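# Upright a gift box and open its lid

## Task

A closed gift box is lying on one of its side faces on the table. Turn it so it rests on its bottom, then open it so the lid ends up roughly vertical or tipped back beyond vertical. The lid's flap is kept closed by concealed magnets.

## Robot and tools

Robot: two arms on a table, left_arm and right_arm. Each ends in a five-motor-group robot hand: right_arm has a right hand, left_arm a mirrored left hand. Base positions in the scene frame: left_arm (+0.058, +0.382, 0) m, right_arm (+0.046, -0.405, 0) m, both nearly unrotated. Scene frame: origin at table height midway between the arms, +z up, +x out over the table, left_arm toward +y. A camera stand sits behind the arms.

Frames. Reported hand positions (metres), orientations (quat wxyz) and velocities are in each arm's own base frame. Fixed cameras and the table use the scene frame. All motion offsets are expressed in the current Hand target's own axes. Hand point axes (right hand): +z runs along the straightened fingers toward the tips; +x crosses the palm away from the thumb; +y points out of the palm face, which sits at y = -0.062. Straight fingertips reach about 0.139 m beyond the knuckles (knuckles at z = -0.017). On the left hand +x points toward the thumb instead. A rigid mast near the wrist on the palm side (x +0.05 to +0.10, z -0.16 to -0.11) can strike objects.

The 48-number row, used by every moving tool: one flat list covering both arms, every value in [-1, 1]. Order: left_arm dx, dy, dz, rx, ry, rz; then 16 left-hand motor goals; left current_limit, speed; then the same 24 values for right_arm. The six pose values are an offset from that arm's Hand target, not an absolute pose: 1.0 equals 0.6 m of travel or 180 degrees; rx, ry, rz form a single rotation vector. Sending all six zeros re-requests the current Hand target. The 16 motor values are absolute goal positions, each scaled linearly between its two stops, in this order: index_mcp, index_abd, index_pip, index_dip, thumb_cmc, thumb_axl, thumb_mcp, thumb_ipl, middle_mcp, middle_abd, middle_pip, middle_dip, ring_mcp, ring_abd, ring_pip, ring_dip. Toward +1, _mcp/_pip/_dip curl a finger toward the palm, _abd swings it away from the thumb, thumb_cmc brings the thumb in front of the palm, thumb_mcp/thumb_ipl bend it. Straight values: _mcp -0.75, _abd 0.00, _pip -0.58, _dip -0.70, thumb_cmc -0.71, thumb_axl -0.68, thumb_mcp -0.23, thumb_ipl -0.17. A zero in a hand slot is a real goal; to keep a hand unchanged, copy back its hand_goal, hand_current_limit and hand_speed. current_limit maps -1..+1 to 0..550 mA (start +0.4); speed sets how fast goals advance, fraction (speed+1)/2 of 8.5 rad/s (start -0.6). These persist.

Tools.
execute_actions(actions, cameras): actions is a list of actions; each action is up to 15 rows, one per 1/30 s step, with the last row held if fewer. Every row in an action counts from the Hand target at that action's start, so resending an offset moves further. Images appear only for an empty list or when cameras names them.
move(target, speed, blend, stop_force, zero, blocking, cameras): straight-line path for each arm. target is one 48-number row or up to 15 rows; all rows are offsets from the same starting Hand targets. speed in m/s, 0.002 to 3.6, default 0.25 (rotation capped at twice that in rad/s). blend in metres rounds corners in a list. stop_force in N, 3 to 120, ends an arm's path when the wrist sensor feels that push against the motion; omit it when backing off a contact. zero resets the baseline (default true). blocking=false returns early but cannot combine with stop_force. Paths do not avoid obstacles; avoid routing a hand near its own base.
wait(seconds 0 to 10), stop(), zoom_image(camera, region [x0,y0,x1,y1] pixels, max 504 each side), zero_wrist_force(arm), finished_scene(scene: 1 or 2), which is irreversible.
Cameras: cam_head_left, cam_head_right, cam_high, cam_low (672x504), cam_left_wrist, cam_right_wrist (616x616 fisheye).

Reading results. Hand target is the last commanded pose after clipping; the next offset counts from it, and the hand often stops slightly short, so send the remaining distance. The move line reports done, off_target, moving, held or fault, plus limits (paced = pose clipped, held = steps withheld). Hand fields per motor: hand_goal, hand_measured, hand_current_ma, hand_state (moving, goal, blocked, overload). Wrist force/torque lines are in the hand point's axes; a third line gives the peak since last shown. Joint torques include gravity.

Cautions. Orientation commands are clipped to 32 degrees from the current pose per step. The arms are stiff: aiming even slightly beyond a firm contact can trigger a fault. About 150 N net force or a joint torque limit (shoulder/elbow 138, wrists 25.7 N m) stops the arm for 10 s and it goes limp. A motor drawing 495 mA or more for 5 s shuts down for 10 s. Motors reaching 85 °C lock the arm for 30 to 60 s. Arm-to-arm contact, including one hand gripping the other, can fail the scene. Do not let the box leave the table, drop, be slammed or pushed hard; release it only when it is still. Move slowly near contacts. The finished box must stay upright and open with no robot support.

Each tool is called by a JSON object that holds its "name" and its "arguments".

## Session

{"name": "execute_actions", "arguments": {"actions": []}}

Scene clock: 0.00 s.
left_arm: end_effector_position=(+0.4063, +0.0850, +0.2300) hand_goal=(-0.754, +0.000, -0.576, -0.696, -0.714, -0.678, -0.226, -0.168, -0.754, +0.000, -0.576, -0.696, -0.754, +0.000, -0.576, -0.696) hand_measured=(-0.754, +0.000, -0.576, -0.696, -0.714, -0.678, -0.226, -0.168, -0.754, +0.000, -0.576, -0.696, -0.754, +0.000, -0.576, -0.696) hand_current_ma=(+0, +0, +0, +0, +0, +0, +0, +0, +0, +0, +0, +0, +0, +0, +0, +0) hand_state=(overload, goal, goal, goal, goal, goal, goal, goal, goal, goal, goal, goal, goal, goal, goal, goal) hand_current_limit=0.40 hand_speed=-0.60 end_effector_quat_wxyz=(+0.000, +0.000, +1.000, +0.000) | right_arm: end_effector_position=(+0.4063, -0.0850, +0.2300) hand_goal=(-0.754, +0.000, -0.576, -0.696, -0.714, -0.678, -0.226, -0.168, -0.754, +0.000, -0.576, -0.696, -0.754, +0.000, -0.576, -0.696) hand_measured=(-0.754, +0.000, -0.576, -0.696, -0.714, -0.678, -0.226, -0.168, -0.754, +0.000, -0.576, -0.696, -0.754, +0.000, -0.576, -0.696) hand_current_ma=(+0, +0, +0, +0, +0, +0, +0, +0, +0, +0, +0, +0, +0, +0, +0, +0) hand_state=(goal, goal, goal, goal, goal, goal, goal, goal, goal, goal, goal, goal, goal, goal, goal, goal) hand_current_limit=0.40 hand_speed=-0.60 end_effector_quat_wxyz=(+0.000, +1.000, +0.000, +0.000)
Joint positions: left_arm=[3.458 -1.419 -2.042 -1.252 1.571 -1.255] | right_arm=[-0.316 -1.723 2.042 -1.89 -1.571 1.255]
Joint velocities: within noise
Joint torques (N m): no reading
Motor temperatures (°C): left_arm=[34 39 34 39 38 42] | right_arm=[34 36 34 40 44 42]
Wrist force (N): no reading
Wrist torque (N m): no reading
Wrist force, peak (N): no reading
Hand target: left_arm +0.4063, +0.0850, +0.2300; +0.000, +0.000, +1.000, +0.000 | right_arm +0.4063, -0.0850, +0.2300; +0.000, +1.000, +0.000, +0.000

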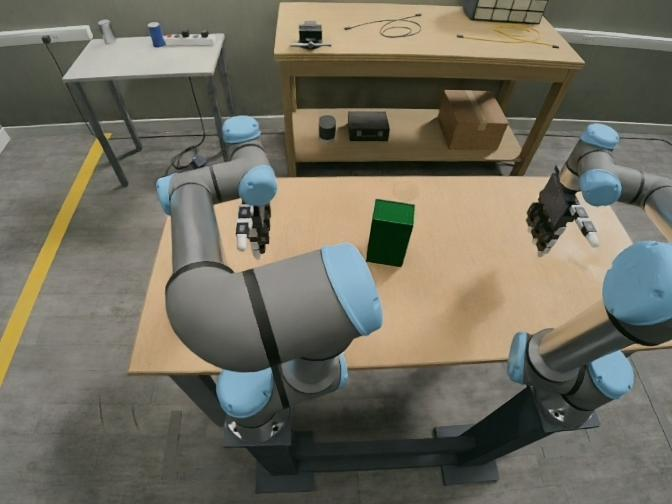

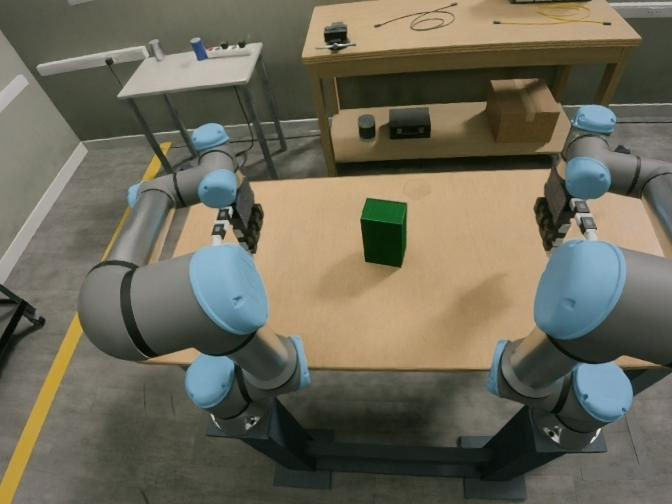

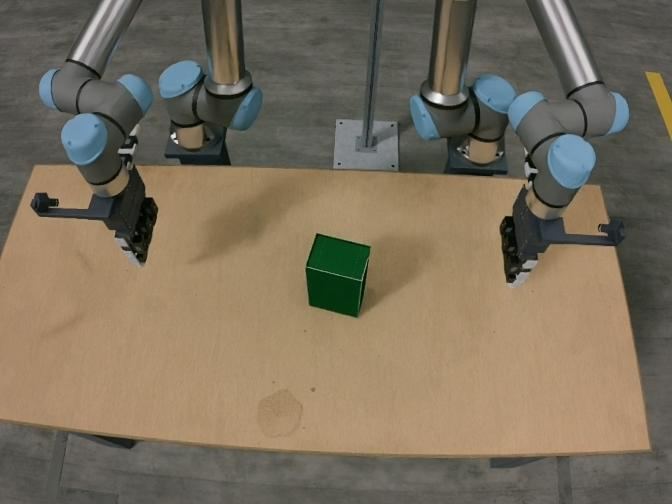

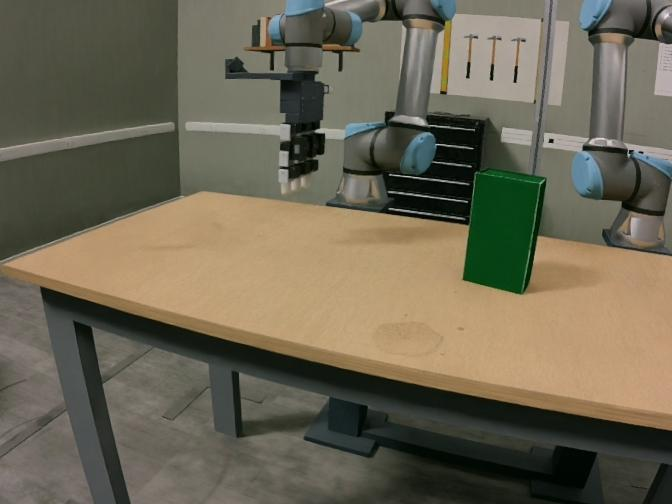

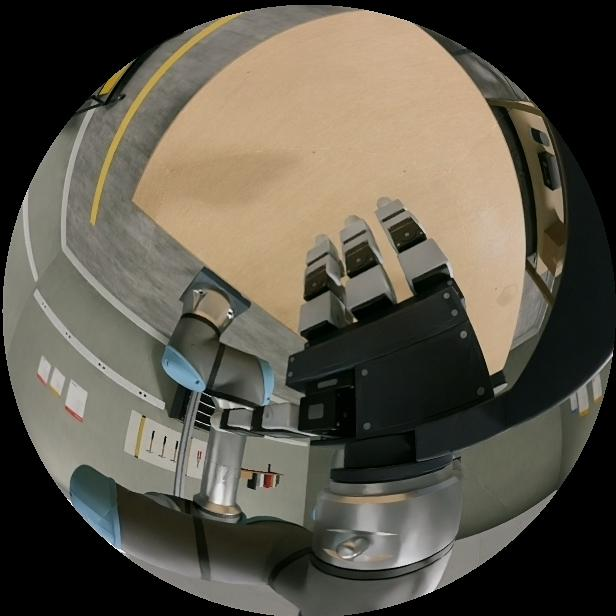

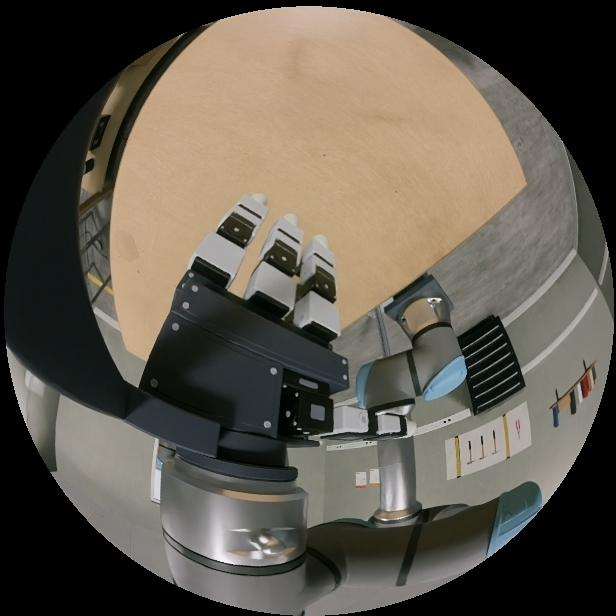

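{"name": "zoom_image", "arguments": {"camera": "cam_low", "region": [440, 150, 580, 310]}}

{"name": "zoom_image", "arguments": {"camera": "cam_high", "region": [280, 210, 400, 330]}}

{"name": "zoom_image", "arguments": {"camera": "cam_head_right", "region": [330, 170, 440, 280]}}

{"name": "zoom_image", "arguments": {"camera": "cam_head_left", "region": [330, 170, 440, 280]}}

Scaled by 3.150 from the camera's 672x504 image, which has a finer 960x720 frame.

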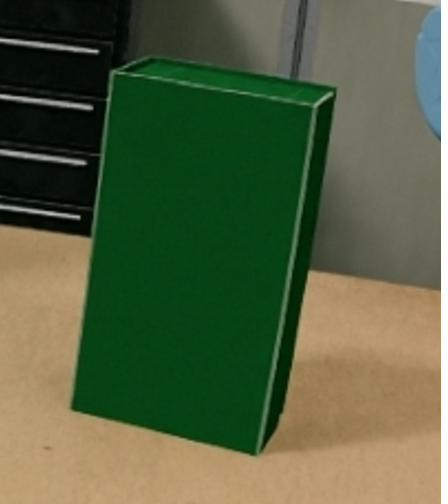

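Scaled by 4.200 from the camera's 672x504 image, which has a finer 960x720 frame.

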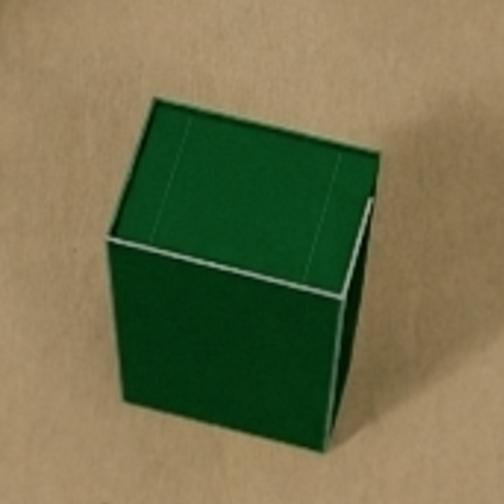

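Scaled by 4.582 from the camera's 672x504 image, which has a finer 960x720 frame.

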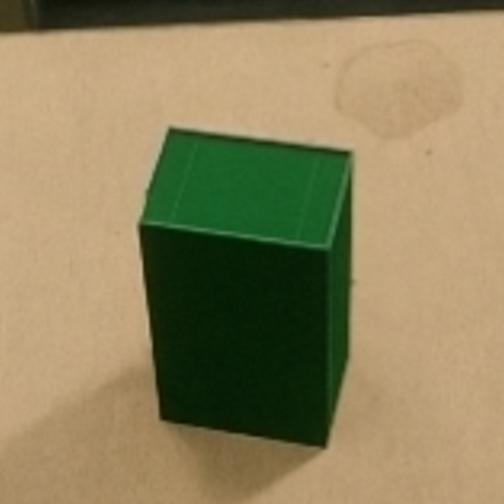

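Scaled by 4.582 from the camera's 672x504 image, which has a finer 960x720 frame.

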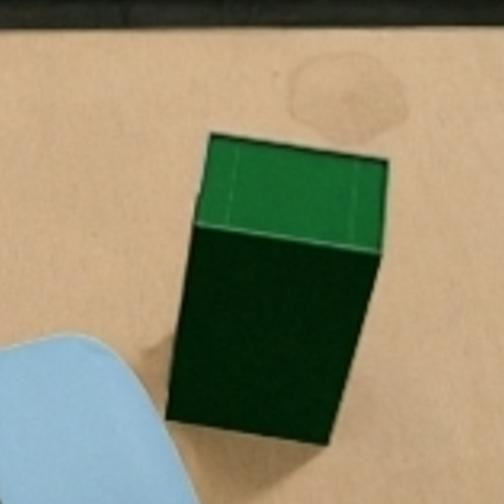

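{"name": "move", "arguments": {"target": [0.0,0.0,-0.117,-0.034,0.320,-0.881,0.479,0,1,0.174,-0.714,-0.678,-0.226,-0.168,-0.6,0,-0.285,-0.551,0.479,0,1,0.174,0.4,0, 0.0,0.0,-0.117,-0.034,0.320,-0.881,0.479,0,1,0.174,-0.714,-0.678,-0.226,-0.168,-0.6,0,-0.285,-0.551,0.479,0,1,0.174,0.4,0], "speed": 0.6, "cameras": ["cam_high","cam_low"]}}

Scene clock: 59.70 s.
left_arm: end_effector_position=(+0.4063, +0.0850, +0.3002) hand_goal=(+0.478, +0.000, +1.000, +0.174, -0.714, -0.678, -0.226, -0.168, -0.600, +0.000, -0.286, -0.552, +0.478, +0.000, +1.000, +0.174) hand_measured=(-1.000, +0.000, +0.994, +0.172, -0.718, -0.678, -0.224, -0.168, -0.604, +0.000, -0.290, -0.556, +0.408, +0.000, +0.724, +0.154) hand_current_ma=(+0, +0, -7, -3, -4, +1, +2, +0, -5, +0, -5, -4, -215, +0, -385, -35) hand_state=(overload, goal, goal, goal, goal, goal, goal, goal, goal, goal, goal, goal, blocked, goal, blocked, goal) hand_current_limit=0.40 hand_speed=0.00 end_effector_quat_wxyz=(+0.340, +0.935, -0.097, -0.036) | right_arm: end_effector_position=(+0.4063, -0.0850, +0.3002) hand_goal=(+0.478, +0.000, +1.000, +0.174, -0.714, -0.678, -0.226, -0.168, -0.600, +0.000, -0.286, -0.552, +0.478, +0.000, +1.000, +0.174) hand_measured=(+0.420, +0.000, +0.728, +0.152, -0.718, -0.678, -0.224, -0.168, -0.606, +0.000, -0.292, -0.554, +0.412, +0.000, +0.726, +0.148) hand_current_ma=(-71, +0, -385, -12, +0, +0, +0, +0, -1, +0, -1, +0, -91, +0, -385, -15) hand_state=(blocked, goal, blocked, blocked, goal, goal, goal, goal, goal, goal, goal, goal, blocked, goal, blocked, blocked) hand_current_limit=0.40 hand_speed=0.00 end_effector_quat_wxyz=(+0.036, +0.097, +0.935, +0.340)
Joint positions: left_arm=[4.008 -1.679 -1.732 -1.937 1.261 -3.536] | right_arm=[-1.007 -1.655 1.947 -1.324 -1.106 -2.501]
Joint torques (N m): left_arm=[13.02 34.51 12.98 2.28 -2.3 -1.14] | right_arm=[9.57 -8.55 -27.34 0.25 -1.71 -1.75]
Wrist force (N): left_arm=[0.6 1.0 0.3] | right_arm=[0.0 0.5 -1.1]
Wrist torque (N m): left_arm=[-0.20 -0.11 0.21] | right_arm=[0.10 0.01 -0.05]
Wrist force, peak (N): left_arm=[1.3 -0.4 -0.6] | right_arm=[-0.1 1.0 -1.6]
Hand target: left_arm +0.4063, +0.0850, +0.3002; +0.340, +0.935, -0.097, -0.036 | right_arm +0.4063, -0.0850, +0.3002; +0.036, +0.097, +0.935, +0.340
Off the commanded pose: left_arm 0.000 m, 0 deg | right_arm 0.000 m, 0 deg.
move: done
Images, in order (width x height): cam_high 672x504, cam_low 672x504.

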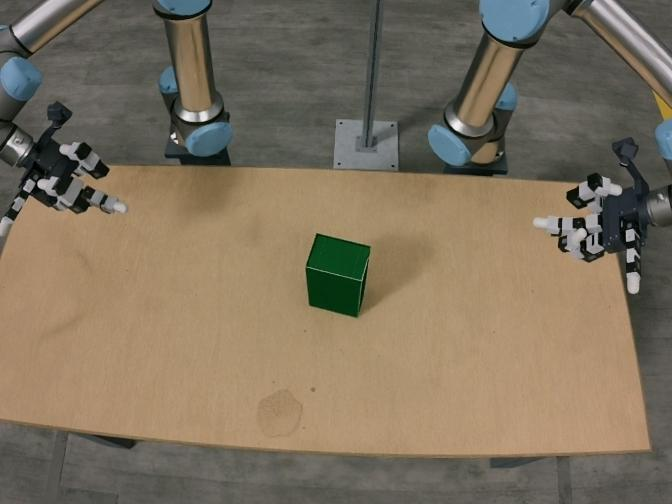

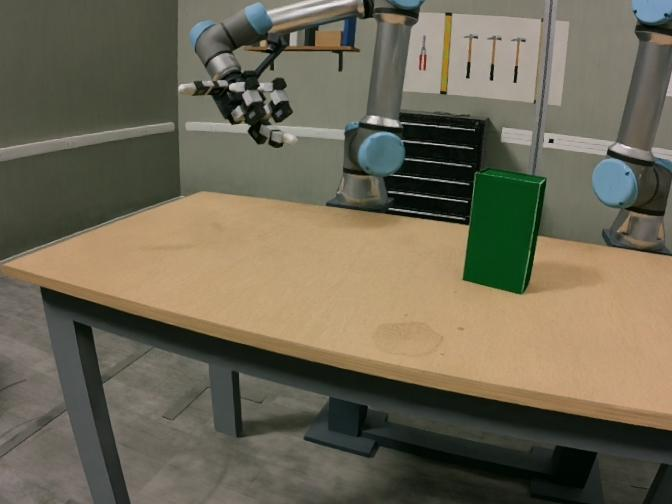

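{"name": "move", "arguments": {"target": [0.289,0.298,0.429,0,0,0,0.4,0,0.7,0.14,-0.714,-0.678,-0.226,-0.168,-0.6,0,-0.285,-0.551,0.4,0,0.7,0.14,0.4,0, 0.036,0.373,0.492,0,0,0,0.4,0,0.7,0.14,-0.714,-0.678,-0.226,-0.168,-0.6,0,-0.285,-0.551,0.4,0,0.7,0.14,0.4,0], "speed": 0.35, "cameras": ["all"]}}

{"name": "zoom_image", "arguments": {"camera": "cam_high", "region": [220, 150, 460, 350]}}

Scene clock: 66.97 s.
left_arm: end_effector_position=(+0.5134, -0.2466, +0.2174) hand_goal=(+0.400, +0.000, +0.700, +0.140, -0.714, -0.678, -0.226, -0.168, -0.600, +0.000, -0.286, -0.552, +0.400, +0.000, +0.700, +0.140) hand_measured=(-1.000, +0.000, +0.700, +0.142, -0.718, -0.678, -0.224, -0.168, -0.604, +0.000, -0.290, -0.556, +0.386, +0.000, +0.698, +0.142) hand_current_ma=(+0, +0, +0, +3, -4, +1, +2, +0, -6, +0, -5, -4, -23, +0, -1, +1) hand_state=(overload, goal, goal, goal, goal, goal, goal, goal, goal, goal, goal, goal, goal, goal, goal, goal) hand_current_limit=0.40 hand_speed=0.00 end_effector_quat_wxyz=(+0.340, +0.935, -0.097, -0.036) | right_arm: end_effector_position=(+0.4598, +0.2727, +0.2175) hand_goal=(+0.400, +0.000, +0.700, +0.140, -0.714, -0.678, -0.226, -0.168, -0.600, +0.000, -0.286, -0.552, +0.400, +0.000, +0.700, +0.140) hand_measured=(+0.390, +0.000, +0.698, +0.138, -0.718, -0.678, -0.224, -0.168, -0.606, +0.000, -0.292, -0.554, +0.388, +0.000, +0.698, +0.138) hand_current_ma=(-3, +0, +0, +0, +0, +0, +0, +0, -1, +0, -1, +0, -4, +0, +0, +0) hand_state=(goal, goal, goal, goal, goal, goal, goal, goal, goal, goal, goal, goal, goal, goal, goal, goal) hand_current_limit=0.40 hand_speed=0.00 end_effector_quat_wxyz=(+0.036, +0.097, +0.935, +0.340)
Joint positions: left_arm=[3.329 -1.789 -1.911 -1.326 0.937 -4.214] | right_arm=[-0.165 -1.627 2.323 -2.304 -0.875 -1.515]
Joint torques (N m): left_arm=[-14.5 25.44 27.92 3.35 -2.98 -1.17] | right_arm=[8.52 -7.29 -27.49 -4.34 -1.44 1.76]
Wrist force (N): left_arm=[0.7 0.6 0.3] | right_arm=[-0.2 0.4 -0.7]
Wrist torque (N m): left_arm=[-0.30 -0.12 0.24] | right_arm=[0.07 0.03 -0.19]
Wrist force, peak (N): left_arm=[1.1 1.4 1.5] | right_arm=[0.2 -0.4 -2.3]
Hand target: left_arm +0.5134, -0.2466, +0.2174; +0.340, +0.935, -0.097, -0.036 | right_arm +0.4598, +0.2727, +0.2175; +0.036, +0.097, +0.935, +0.340
Off the commanded pose: left_arm 0.000 m, 0 deg | right_arm 0.000 m, 0 deg.
move: done
camera_calibration:
cam_left_wrist: T_world_to_cam=[[-0.66081, 0.587614, -0.466947, 0.56381], [0.560854, 0.800029, 0.213066, -0.192632], [0.498772, -0.121093, -0.858233, 0.0279315], [0, 0, 0, 1]] pos_world=[0.466678, -0.173809, 0.328284]
cam_right_wrist: T_world_to_cam=[[0.852367, 0.355854, 0.383194, -0.531843], [0.27544, -0.928386, 0.249465, 0.0198546], [0.444525, -0.107089, -0.889342, 0.141084], [0, 0, 0, 1]] pos_world=[0.385141, 0.2228, 0.324318]

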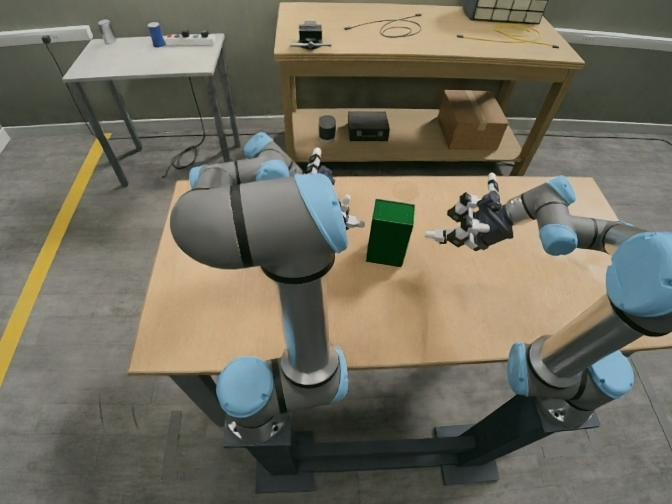

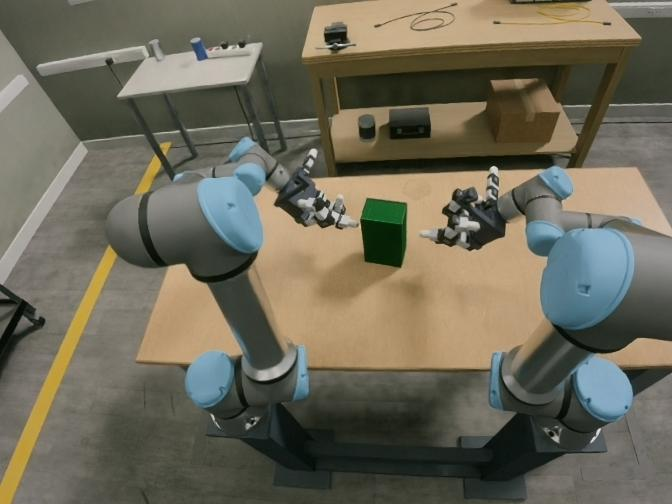

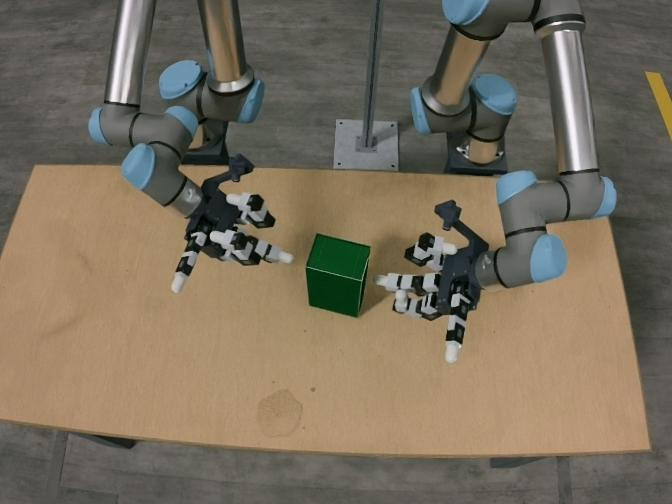

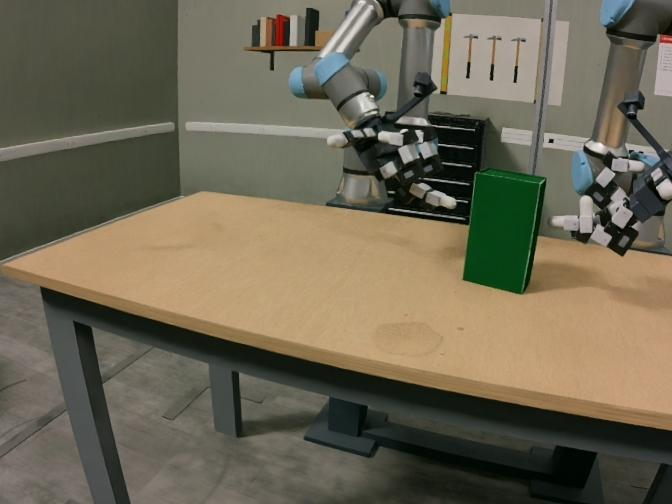

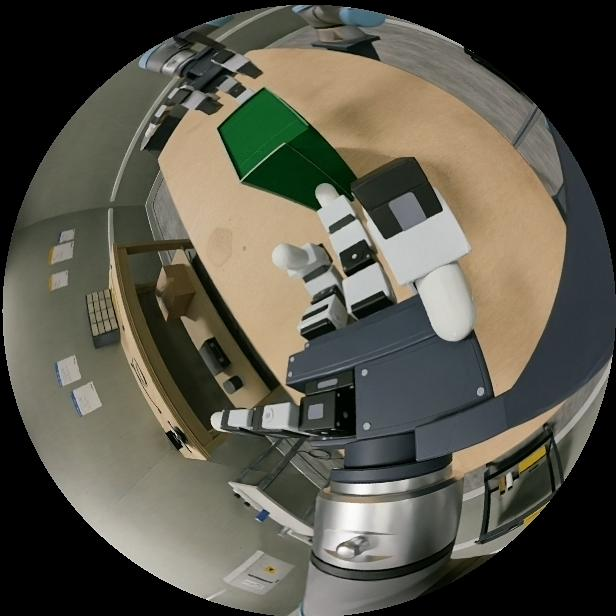

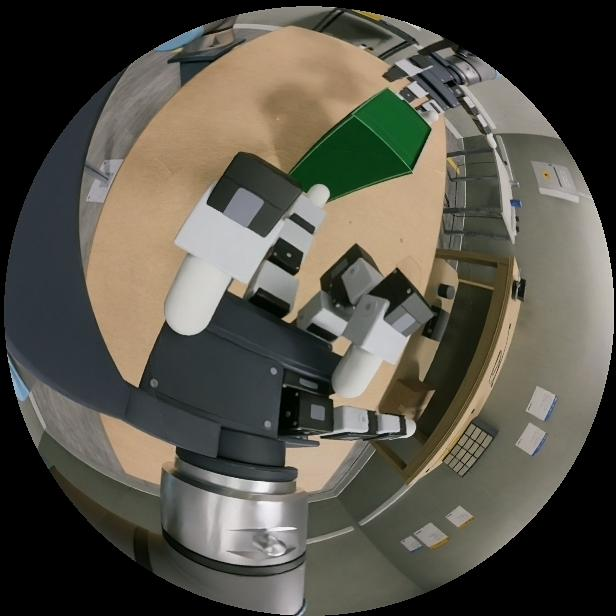

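Scaled by 2.100 from the camera's 672x504 image, which has a finer 960x720 frame.

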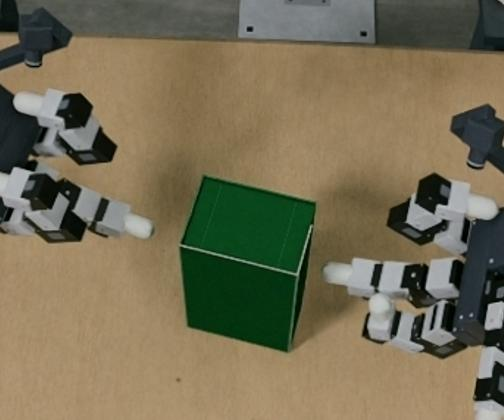

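{"name": "move", "arguments": {"target": [[0,0,0,0,0,0,0.4,0,0.7,0.14,-0.714,-0.678,-0.226,-0.168,-0.6,0,-0.285,-0.551,0.4,0,0.7,0.14,0.1,-0.8, 0,0.0255,0.0215,0,0,0,0.4,0,0.7,0.14,-0.714,-0.678,-0.226,-0.168,-0.6,0,-0.285,-0.551,0.4,0,0.7,0.14,0.1,-0.8],[0,0,0,0,0,0,0.4,0,0.7,0.14,-0.714,-0.678,-0.226,-0.168,-0.274,0,-0.285,-0.551,0.4,0,0.7,0.14,0.1,-0.8, 0,0.0255,0.0215,0,0,0,0.4,0,0.7,0.14,-0.714,-0.678,-0.226,-0.168,-0.274,0,-0.285,-0.551,0.4,0,0.7,0.14,0.1,-0.8]], "speed": 0.1, "cameras": ["cam_high","cam_low"]}}

{"name": "zoom_image", "arguments": {"camera": "cam_high", "region": [220, 150, 460, 350]}}

Scene clock: 74.37 s.
left_arm: end_effector_position=(+0.5134, -0.2466, +0.2174) hand_goal=(+0.400, +0.000, +0.700, +0.140, -0.714, -0.678, -0.226, -0.168, -0.274, +0.000, -0.286, -0.552, +0.400, +0.000, +0.700, +0.140) hand_measured=(-1.000, +0.000, +0.700, +0.142, -0.718, -0.678, -0.224, -0.168, -0.294, +0.000, -0.290, -0.556, +0.386, +0.000, +0.698, +0.142) hand_current_ma=(+0, +0, +0, +3, -4, +1, +2, +0, -38, +0, -5, -4, -23, +0, -1, +1) hand_state=(overload, goal, goal, goal, goal, goal, goal, goal, goal, goal, goal, goal, goal, goal, goal, goal) hand_current_limit=0.10 hand_speed=-0.80 end_effector_quat_wxyz=(+0.340, +0.935, -0.097, -0.036) | right_arm: end_effector_position=(+0.4640, +0.2923, +0.2174) hand_goal=(+0.400, +0.000, +0.700, +0.140, -0.714, -0.678, -0.226, -0.168, -0.274, +0.000, -0.286, -0.552, +0.400, +0.000, +0.700, +0.140) hand_measured=(+0.390, +0.000, +0.698, +0.138, -0.718, -0.678, -0.224, -0.168, -0.296, +0.000, -0.292, -0.554, +0.388, +0.000, +0.698, +0.138) hand_current_ma=(-3, +0, +0, +0, +0, +0, +0, +0, -12, +0, -1, +0, -4, +0, +0, +0) hand_state=(goal, goal, goal, goal, goal, goal, goal, goal, blocked, goal, goal, goal, goal, goal, goal, goal) hand_current_limit=0.10 hand_speed=-0.80 end_effector_quat_wxyz=(+0.036, +0.097, +0.935, +0.340)
Joint positions: left_arm=[3.329 -1.789 -1.911 -1.326 0.937 -4.214] | right_arm=[-0.113 -1.596 2.309 -2.364 -0.878 -1.447]
Joint torques (N m): left_arm=[-14.31 25.32 27.52 3.26 -3.02 -1.2] | right_arm=[8.17 -7.42 -26.19 -4.28 -1.2 2.06]
Wrist force (N): left_arm=[0.6 0.7 0.3] | right_arm=[0.1 0.4 -0.8]
Wrist torque (N m): left_arm=[-0.26 -0.12 0.24] | right_arm=[0.06 -0.02 -0.15]
Wrist force, peak (N): left_arm=[0.8 0.8 0.5] | right_arm=[0.1 0.6 -1.3]
Hand target: left_arm +0.5134, -0.2466, +0.2174; +0.340, +0.935, -0.097, -0.036 | right_arm +0.4640, +0.2923, +0.2174; +0.036, +0.097, +0.935, +0.340
Off the commanded pose: left_arm 0.000 m, 0 deg | right_arm 0.000 m, 0 deg.
move: done
Images, in order (width x height): cam_high 672x504, cam_low 672x504.

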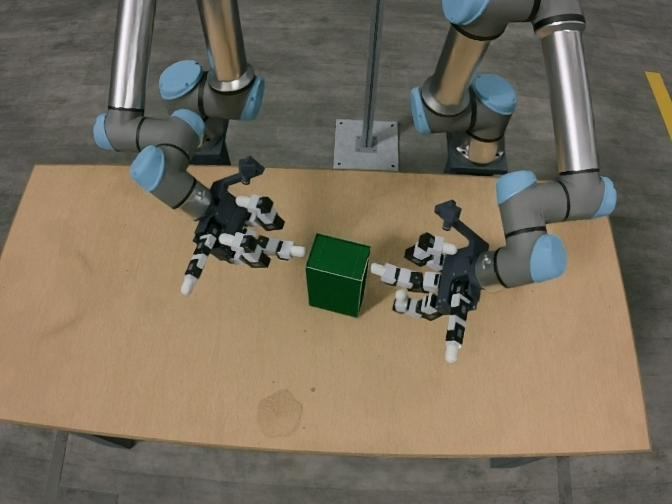

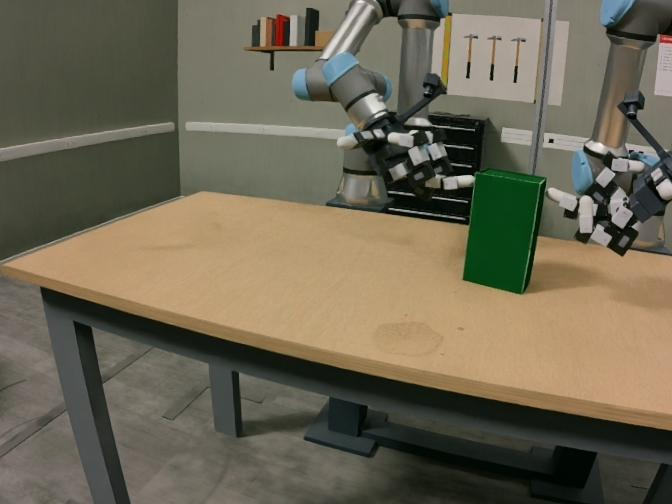

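Scaled by 2.100 from the camera's 672x504 image, which has a finer 960x720 frame.

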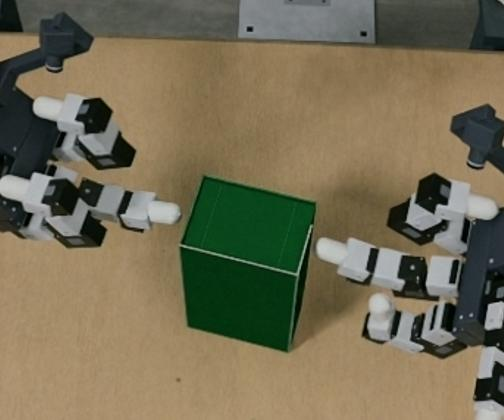

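{"name": "move", "arguments": {"target": [0,0,0,0,0,0,0.4,0,0.7,0.14,-0.714,-0.678,-0.226,-0.168,-0.685,0,0.08,-0.551,0.4,0,0.7,0.14,0.4,-0.6, 0,0,0,0,0,0,0.4,0,0.7,0.14,-0.714,-0.678,-0.226,-0.168,-0.685,0,0.08,-0.551,0.4,0,0.7,0.14,0.4,-0.6]}}

{"name": "move", "arguments": {"target": [0,0.0575,0.048,0,0,0,0.4,0,0.7,0.14,-0.714,-0.678,-0.226,-0.168,-0.685,0,0.08,-0.551,0.4,0,0.7,0.14,0.4,-0.6, 0,0.0575,0.048,0,0,0,0.4,0,0.7,0.14,-0.714,-0.678,-0.226,-0.168,-0.685,0,0.08,-0.551,0.4,0,0.7,0.14,0.4,-0.6], "speed": 0.02, "stop_force": 4, "cameras": ["cam_high","cam_low"]}}

{"name": "zoom_image", "arguments": {"camera": "cam_high", "region": [220, 150, 460, 350]}}

Scene clock: 88.67 s.
left_arm: end_effector_position=(+0.5134, -0.2466, +0.2174) hand_goal=(+0.400, +0.000, +0.700, +0.140, -0.714, -0.678, -0.226, -0.168, -0.686, +0.000, +0.080, -0.552, +0.400, +0.000, +0.700, +0.140) hand_measured=(-1.000, +0.000, +0.700, +0.142, -0.718, -0.678, -0.224, -0.168, -0.690, +0.000, +0.072, -0.556, +0.386, +0.000, +0.698, +0.142) hand_current_ma=(+0, +0, +0, +3, -4, +1, +2, +0, -5, +0, -9, -4, -23, +0, -1, +1) hand_state=(overload, goal, goal, goal, goal, goal, goal, goal, goal, goal, goal, goal, goal, goal, goal, goal) hand_current_limit=0.40 hand_speed=-0.60 end_effector_quat_wxyz=(+0.340, +0.935, -0.097, -0.036) | right_arm: end_effector_position=(+0.4640, +0.2923, +0.2174) hand_goal=(+0.400, +0.000, +0.700, +0.140, -0.714, -0.678, -0.226, -0.168, -0.686, +0.000, +0.080, -0.552, +0.400, +0.000, +0.700, +0.140) hand_measured=(+0.390, +0.000, +0.698, +0.138, -0.718, -0.678, -0.224, -0.168, -0.690, +0.000, +0.072, -0.554, +0.388, +0.000, +0.698, +0.138) hand_current_ma=(-3, +0, +0, +0, +0, +0, +0, +0, -1, +0, -2, +0, -4, +0, +0, +0) hand_state=(goal, goal, goal, goal, goal, goal, goal, goal, goal, goal, goal, goal, goal, goal, goal, goal) hand_current_limit=0.40 hand_speed=-0.60 end_effector_quat_wxyz=(+0.036, +0.097, +0.935, +0.340)
Joint positions: left_arm=[3.329 -1.789 -1.911 -1.326 0.937 -4.214] | right_arm=[-0.113 -1.596 2.309 -2.364 -0.878 -1.447]
Joint torques (N m): left_arm=[-14.11 25.71 27.24 3.11 -2.42 -1.2] | right_arm=[8.59 -8.72 -26.03 -4.01 -1.29 1.81]
Wrist force (N): left_arm=[0.7 0.6 0.2] | right_arm=[0.2 0.3 -0.7]
Wrist torque (N m): left_arm=[-0.29 -0.13 0.24] | right_arm=[0.03 -0.04 -0.14]
Wrist force, peak (N): left_arm=[1.0 0.6 0.4] | right_arm=[0.1 0.6 -1.2]
Hand target: left_arm +0.5134, -0.2466, +0.2174; +0.340, +0.935, -0.097, -0.036 | right_arm +0.4640, +0.2923, +0.2174; +0.036, +0.097, +0.935, +0.340
Off the commanded pose: left_arm 0.000 m, 0 deg | right_arm 0.000 m, 0 deg.
move: done

Scene clock: 90.90 s.
left_arm: end_effector_position=(+0.5091, -0.2669, +0.2174) hand_goal=(+0.400, +0.000, +0.700, +0.140, -0.714, -0.678, -0.226, -0.168, -0.686, +0.000, +0.080, -0.552, +0.400, +0.000, +0.700, +0.140) hand_measured=(-1.000, +0.000, +0.700, +0.142, -0.718, -0.678, -0.224, -0.168, -0.700, +0.000, +0.082, -0.546, +0.386, +0.000, +0.698, +0.142) hand_current_ma=(+0, +0, +0, +3, -4, +1, +2, +0, -25, +0, +2, +7, -23, +0, -1, +1) hand_state=(overload, goal, goal, goal, goal, goal, goal, goal, goal, goal, goal, goal, goal, goal, goal, goal) hand_current_limit=0.40 hand_speed=-0.60 end_effector_quat_wxyz=(+0.340, +0.935, -0.097, -0.036) | right_arm: end_effector_position=(+0.4682, +0.3126, +0.2174) hand_goal=(+0.400, +0.000, +0.700, +0.140, -0.714, -0.678, -0.226, -0.168, -0.686, +0.000, +0.080, -0.552, +0.400, +0.000, +0.700, +0.140) hand_measured=(+0.390, +0.000, +0.698, +0.138, -0.718, -0.678, -0.224, -0.168, -0.702, +0.000, +0.082, -0.548, +0.388, +0.000, +0.698, +0.138) hand_current_ma=(-3, +0, +0, +0, +0, +0, +0, +0, -7, +0, +0, +1, -4, +0, +0, +0) hand_state=(goal, goal, goal, goal, goal, goal, goal, goal, goal, goal, goal, goal, goal, goal, goal, goal) hand_current_limit=0.40 hand_speed=-0.60 end_effector_quat_wxyz=(+0.036, +0.097, +0.935, +0.340)
Joint positions: left_arm=[3.292 -1.785 -1.924 -1.291 0.926 -4.258] | right_arm=[-0.06 -1.564 2.292 -2.423 -0.883 -1.379]
Joint torques (N m): left_arm=[12.65 24.83 27.16 0.92 0.92 1.55] | right_arm=[-9.07 -31.86 -11.56 -1.3 3.92 -1.8]
Wrist force (N): left_arm=[0.5 0.5 0.1] | right_arm=[-0.3 0.3 -1.3]
Wrist torque (N m): left_arm=[-0.28 -0.11 0.01] | right_arm=[0.11 0.01 -0.06]
Wrist force, peak (N): left_arm=[0.9 -4.3 -4.7] | right_arm=[-0.4 -4.5 -5.5]
Hand target: left_arm +0.5091, -0.2669, +0.2174; +0.340, +0.935, -0.097, -0.036 (not the last commanded pose) | right_arm +0.4682, +0.3126, +0.2174; +0.036, +0.097, +0.935, +0.340 (not the last commanded pose)
Off the commanded pose: left_arm 0.024 m, 0 deg | right_arm 0.024 m, 0 deg.
move: contact (left_arm, right_arm)
Images, in order (width x height): cam_high 672x504, cam_low 672x504.

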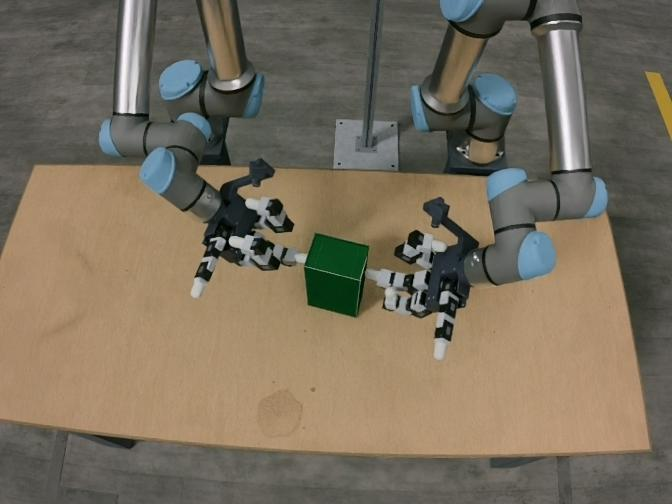

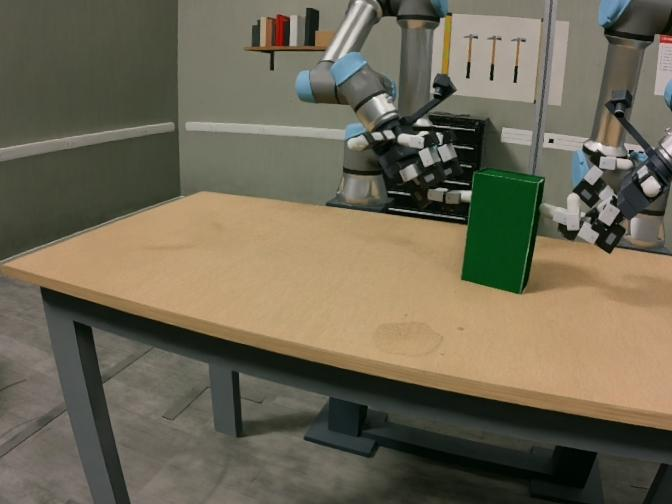

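Scaled by 2.100 from the camera's 672x504 image, which has a finer 960x720 frame.

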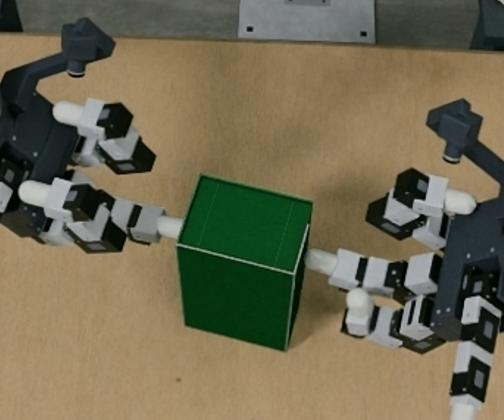

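{"name": "move", "arguments": {"target": [[0,0.0051,0.0043,0,0,0,0.4,0,0.7,0.14,-0.714,-0.678,-0.226,-0.168,-0.685,0,0.08,-0.551,0.4,0,0.7,0.14,0.4,-0.6, 0,0.0051,0.0043,0,0,0,0.4,0,0.7,0.14,-0.714,-0.678,-0.226,-0.168,-0.685,0,0.08,-0.551,0.4,0,0.7,0.14,0.4,-0.6],[-0.0678,0.0129,-0.005,0,0,0,0.4,0,0.7,0.14,-0.714,-0.678,-0.226,-0.168,-0.685,0,0.08,-0.551,0.4,0,0.7,0.14,0.4,-0.6, 0.0678,0.0129,-0.005,0,0,0,0.4,0,0.7,0.14,-0.714,-0.678,-0.226,-0.168,-0.685,0,0.08,-0.551,0.4,0,0.7,0.14,0.4,-0.6],[-0.1365,0.0092,-0.0006,0,0,0,0.4,0,0.7,0.14,-0.714,-0.678,-0.226,-0.168,-0.685,0,0.08,-0.551,0.4,0,0.7,0.14,0.4,-0.6, 0.1365,0.0092,-0.0006,0,0,0,0.4,0,0.7,0.14,-0.714,-0.678,-0.226,-0.168,-0.685,0,0.08,-0.551,0.4,0,0.7,0.14,0.4,-0.6]], "speed": 0.06, "blend": [0,0.01,0], "cameras": ["cam_high","cam_low"]}}

Scene clock: 101.53 s.
left_arm: end_effector_position=(+0.4282, -0.2540, +0.2213) hand_goal=(+0.400, +0.000, +0.700, +0.140, -0.714, -0.678, -0.226, -0.168, -0.686, +0.000, +0.080, -0.552, +0.400, +0.000, +0.700, +0.140) hand_measured=(-1.000, +0.000, +0.700, +0.142, -0.718, -0.678, -0.224, -0.168, -0.768, -0.002, +0.104, -0.504, +0.386, +0.000, +0.698, +0.142) hand_current_ma=(+0, +0, +0, +3, -4, +1, +2, +0, -269, -1, +47, +120, -23, +0, -1, +1) hand_state=(overload, goal, goal, goal, goal, goal, goal, goal, blocked, goal, blocked, blocked, goal, goal, goal, goal) hand_current_limit=0.40 hand_speed=-0.60 end_effector_quat_wxyz=(+0.340, +0.935, -0.097, -0.036) | right_arm: end_effector_position=(+0.3890, +0.3335, +0.2212) hand_goal=(+0.400, +0.000, +0.700, +0.140, -0.714, -0.678, -0.226, -0.168, -0.686, +0.000, +0.080, -0.552, +0.400, +0.000, +0.700, +0.140) hand_measured=(+0.390, +0.000, +0.698, +0.138, -0.718, -0.678, -0.224, -0.168, -0.772, -0.016, +0.120, -0.510, +0.388, +0.000, +0.698, +0.138) hand_current_ma=(-3, +0, +0, +0, +0, +0, +0, +0, -147, -5, +32, +35, -4, +0, +0, +0) hand_state=(goal, goal, goal, goal, goal, goal, goal, goal, blocked, goal, blocked, blocked, goal, goal, goal, goal) hand_current_limit=0.40 hand_speed=-0.60 end_effector_quat_wxyz=(+0.036, +0.097, +0.935, +0.340)
Joint positions: left_arm=[3.349 -1.589 -2.125 -1.325 0.944 -4.19] | right_arm=[-0.01 -1.749 2.455 -2.442 -0.89 -1.315]
Joint torques (N m): left_arm=[6.01 28.59 9.42 -0.15 -1.06 1.21] | right_arm=[13.18 -22.12 -11.31 -3.06 0.99 2.08]
Wrist force (N): left_arm=[0.0 -10.2 -8.3] | right_arm=[-0.3 -11.1 -9.1]
Wrist torque (N m): left_arm=[0.51 -0.29 0.24] | right_arm=[0.70 0.15 -0.46]
Wrist force, peak (N): left_arm=[1.1 -14.1 -13.1] | right_arm=[-1.2 -14.8 -14.4]
Hand target: left_arm +0.4281, -0.2539, +0.2213; +0.340, +0.935, -0.097, -0.036 | right_arm +0.3889, +0.3335, +0.2211; +0.036, +0.097, +0.935, +0.340
Off the commanded pose: left_arm 0.000 m, 0 deg | right_arm 0.000 m, 0 deg.
move: done
Images, in order (width x height): cam_high 672x504, cam_low 672x504.

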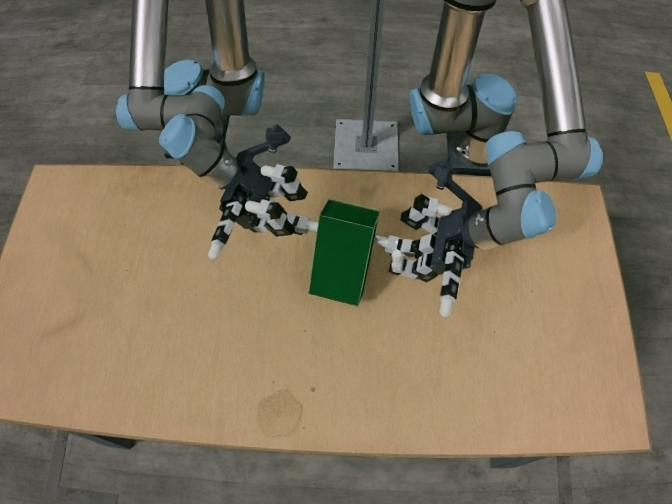

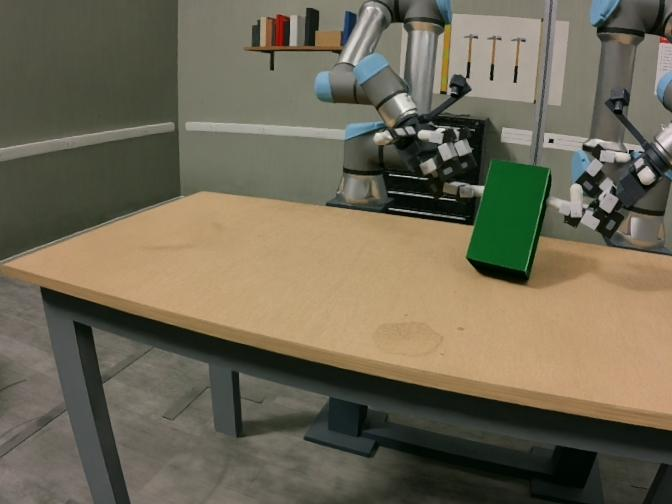

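{"name": "move", "arguments": {"target": [[-0.0648,-0.0151,0.018,0,0,0,0.4,0,0.7,0.14,-0.714,-0.678,-0.226,-0.168,-0.685,0,0.08,-0.551,0.4,0,0.7,0.14,0.4,-0.6, 0.0648,-0.0151,0.018,0,0,0,0.4,0,0.7,0.14,-0.714,-0.678,-0.226,-0.168,-0.685,0,0.08,-0.551,0.4,0,0.7,0.14,0.4,-0.6],[-0.1215,-0.0404,0.0482,0,0,0,0.4,0,0.7,0.14,-0.714,-0.678,-0.226,-0.168,-0.685,0,0.08,-0.551,0.4,0,0.7,0.14,0.4,-0.6, 0.1215,-0.0404,0.0482,0,0,0,0.4,0,0.7,0.14,-0.714,-0.678,-0.226,-0.168,-0.685,0,0.08,-0.551,0.4,0,0.7,0.14,0.4,-0.6],[-0.1658,-0.0743,0.0885,0,0,0,0.4,0,0.7,0.14,-0.714,-0.678,-0.226,-0.168,-0.685,0,0.08,-0.551,0.4,0,0.7,0.14,0.4,-0.6, 0.1658,-0.0743,0.0885,0,0,0,0.4,0,0.7,0.14,-0.714,-0.678,-0.226,-0.168,-0.685,0,0.08,-0.551,0.4,0,0.7,0.14,0.4,-0.6],[-0.1952,-0.1115,0.133,0,0,0,0.4,0,0.7,0.14,-0.714,-0.678,-0.226,-0.168,-0.685,0,0.08,-0.551,0.4,0,0.7,0.14,0.4,-0.6, 0.1952,-0.1115,0.133,0,0,0,0.4,0,0.7,0.14,-0.714,-0.678,-0.226,-0.168,-0.685,0,0.08,-0.551,0.4,0,0.7,0.14,0.4,-0.6]], "speed": 0.06, "blend": [0.01,0.01,0.01,0], "cameras": ["cam_high","cam_low","cam_head_left"]}}

{"name": "zoom_image", "arguments": {"camera": "cam_low", "region": [420, 150, 620, 300]}}

Scene clock: 111.70 s.
left_arm: end_effector_position=(+0.3134, -0.2296, +0.1174) hand_goal=(+0.400, +0.000, +0.700, +0.140, -0.714, -0.678, -0.226, -0.168, -0.686, +0.000, +0.080, -0.552, +0.400, +0.000, +0.700, +0.140) hand_measured=(-1.000, +0.000, +0.700, +0.142, -0.718, -0.678, -0.224, -0.168, -0.786, -0.008, +0.080, -0.538, +0.386, +0.000, +0.698, +0.142) hand_current_ma=(+0, +0, +0, +3, -4, +1, +2, +0, -353, -10, +1, +22, -23, +0, -1, +1) hand_state=(overload, goal, goal, goal, goal, goal, goal, goal, blocked, goal, goal, goal, goal, goal, goal, goal) hand_current_limit=0.40 hand_speed=-0.60 end_effector_quat_wxyz=(+0.340, +0.935, -0.097, -0.036) | right_arm: end_effector_position=(+0.2744, +0.3575, +0.1169) hand_goal=(+0.400, +0.000, +0.700, +0.140, -0.714, -0.678, -0.226, -0.168, -0.686, +0.000, +0.080, -0.552, +0.400, +0.000, +0.700, +0.140) hand_measured=(+0.390, +0.000, +0.698, +0.138, -0.718, -0.678, -0.224, -0.168, -0.784, -0.016, +0.106, -0.528, +0.388, +0.000, +0.698, +0.138) hand_current_ma=(-3, +0, +0, +0, +0, +0, +0, +0, -192, -5, +14, +13, -4, +0, +0, +0) hand_state=(goal, goal, goal, goal, goal, goal, goal, goal, blocked, goal, blocked, blocked, goal, goal, goal, goal) hand_current_limit=0.40 hand_speed=-0.60 end_effector_quat_wxyz=(+0.036, +0.097, +0.935, +0.340)
Joint positions: left_arm=[3.499 -1.507 -2.533 -1.095 0.999 -4.021] | right_arm=[0.097 -1.557 2.818 -3.079 -0.912 -1.181]
Joint torques (N m): left_arm=[6.68 4.83 2.08 1.35 -0.91 1.45] | right_arm=[11.73 -0.55 -3.06 -4.79 6.23 1.6]
Wrist force (N): left_arm=[2.0 -11.3 -9.9] | right_arm=[-0.7 -13.3 -12.8]
Wrist torque (N m): left_arm=[0.76 -0.37 0.39] | right_arm=[1.01 0.18 -0.50]
Wrist force, peak (N): left_arm=[-0.8 -13.4 -11.7] | right_arm=[-0.7 -13.5 -12.7]
Hand target: left_arm +0.3134, -0.2296, +0.1174; +0.340, +0.935, -0.097, -0.036 | right_arm +0.2744, +0.3575, +0.1169; +0.036, +0.097, +0.935, +0.340
Off the commanded pose: left_arm 0.000 m, 0 deg | right_arm 0.000 m, 0 deg.
move: done
Images, in order (width x height): cam_head_left 672x504, cam_high 672x504, cam_low 672x504.

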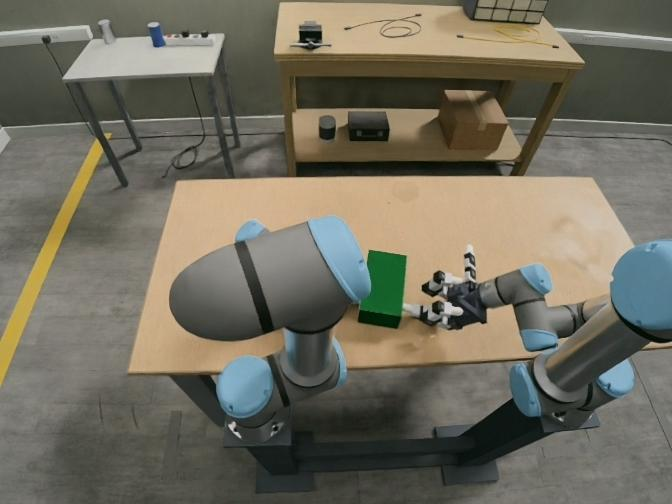

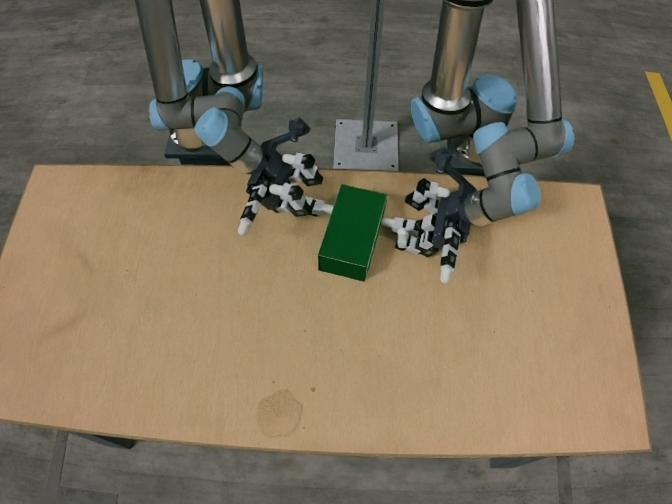

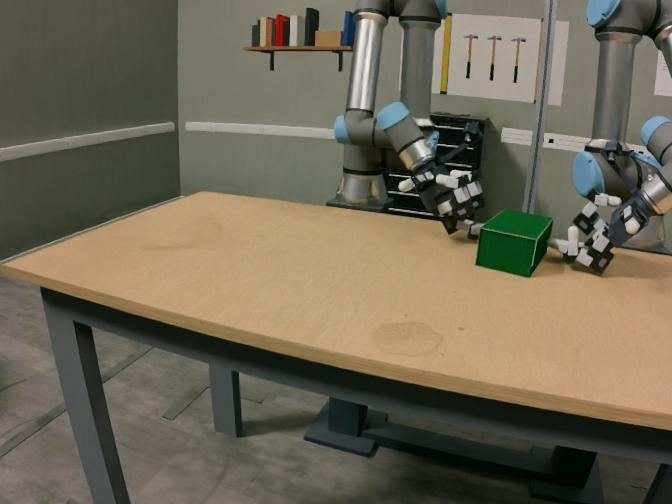

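Scaled by 2.520 from the camera's 672x504 image, which has a finer 960x720 frame.

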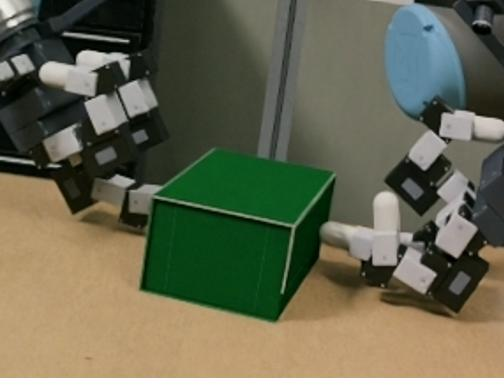

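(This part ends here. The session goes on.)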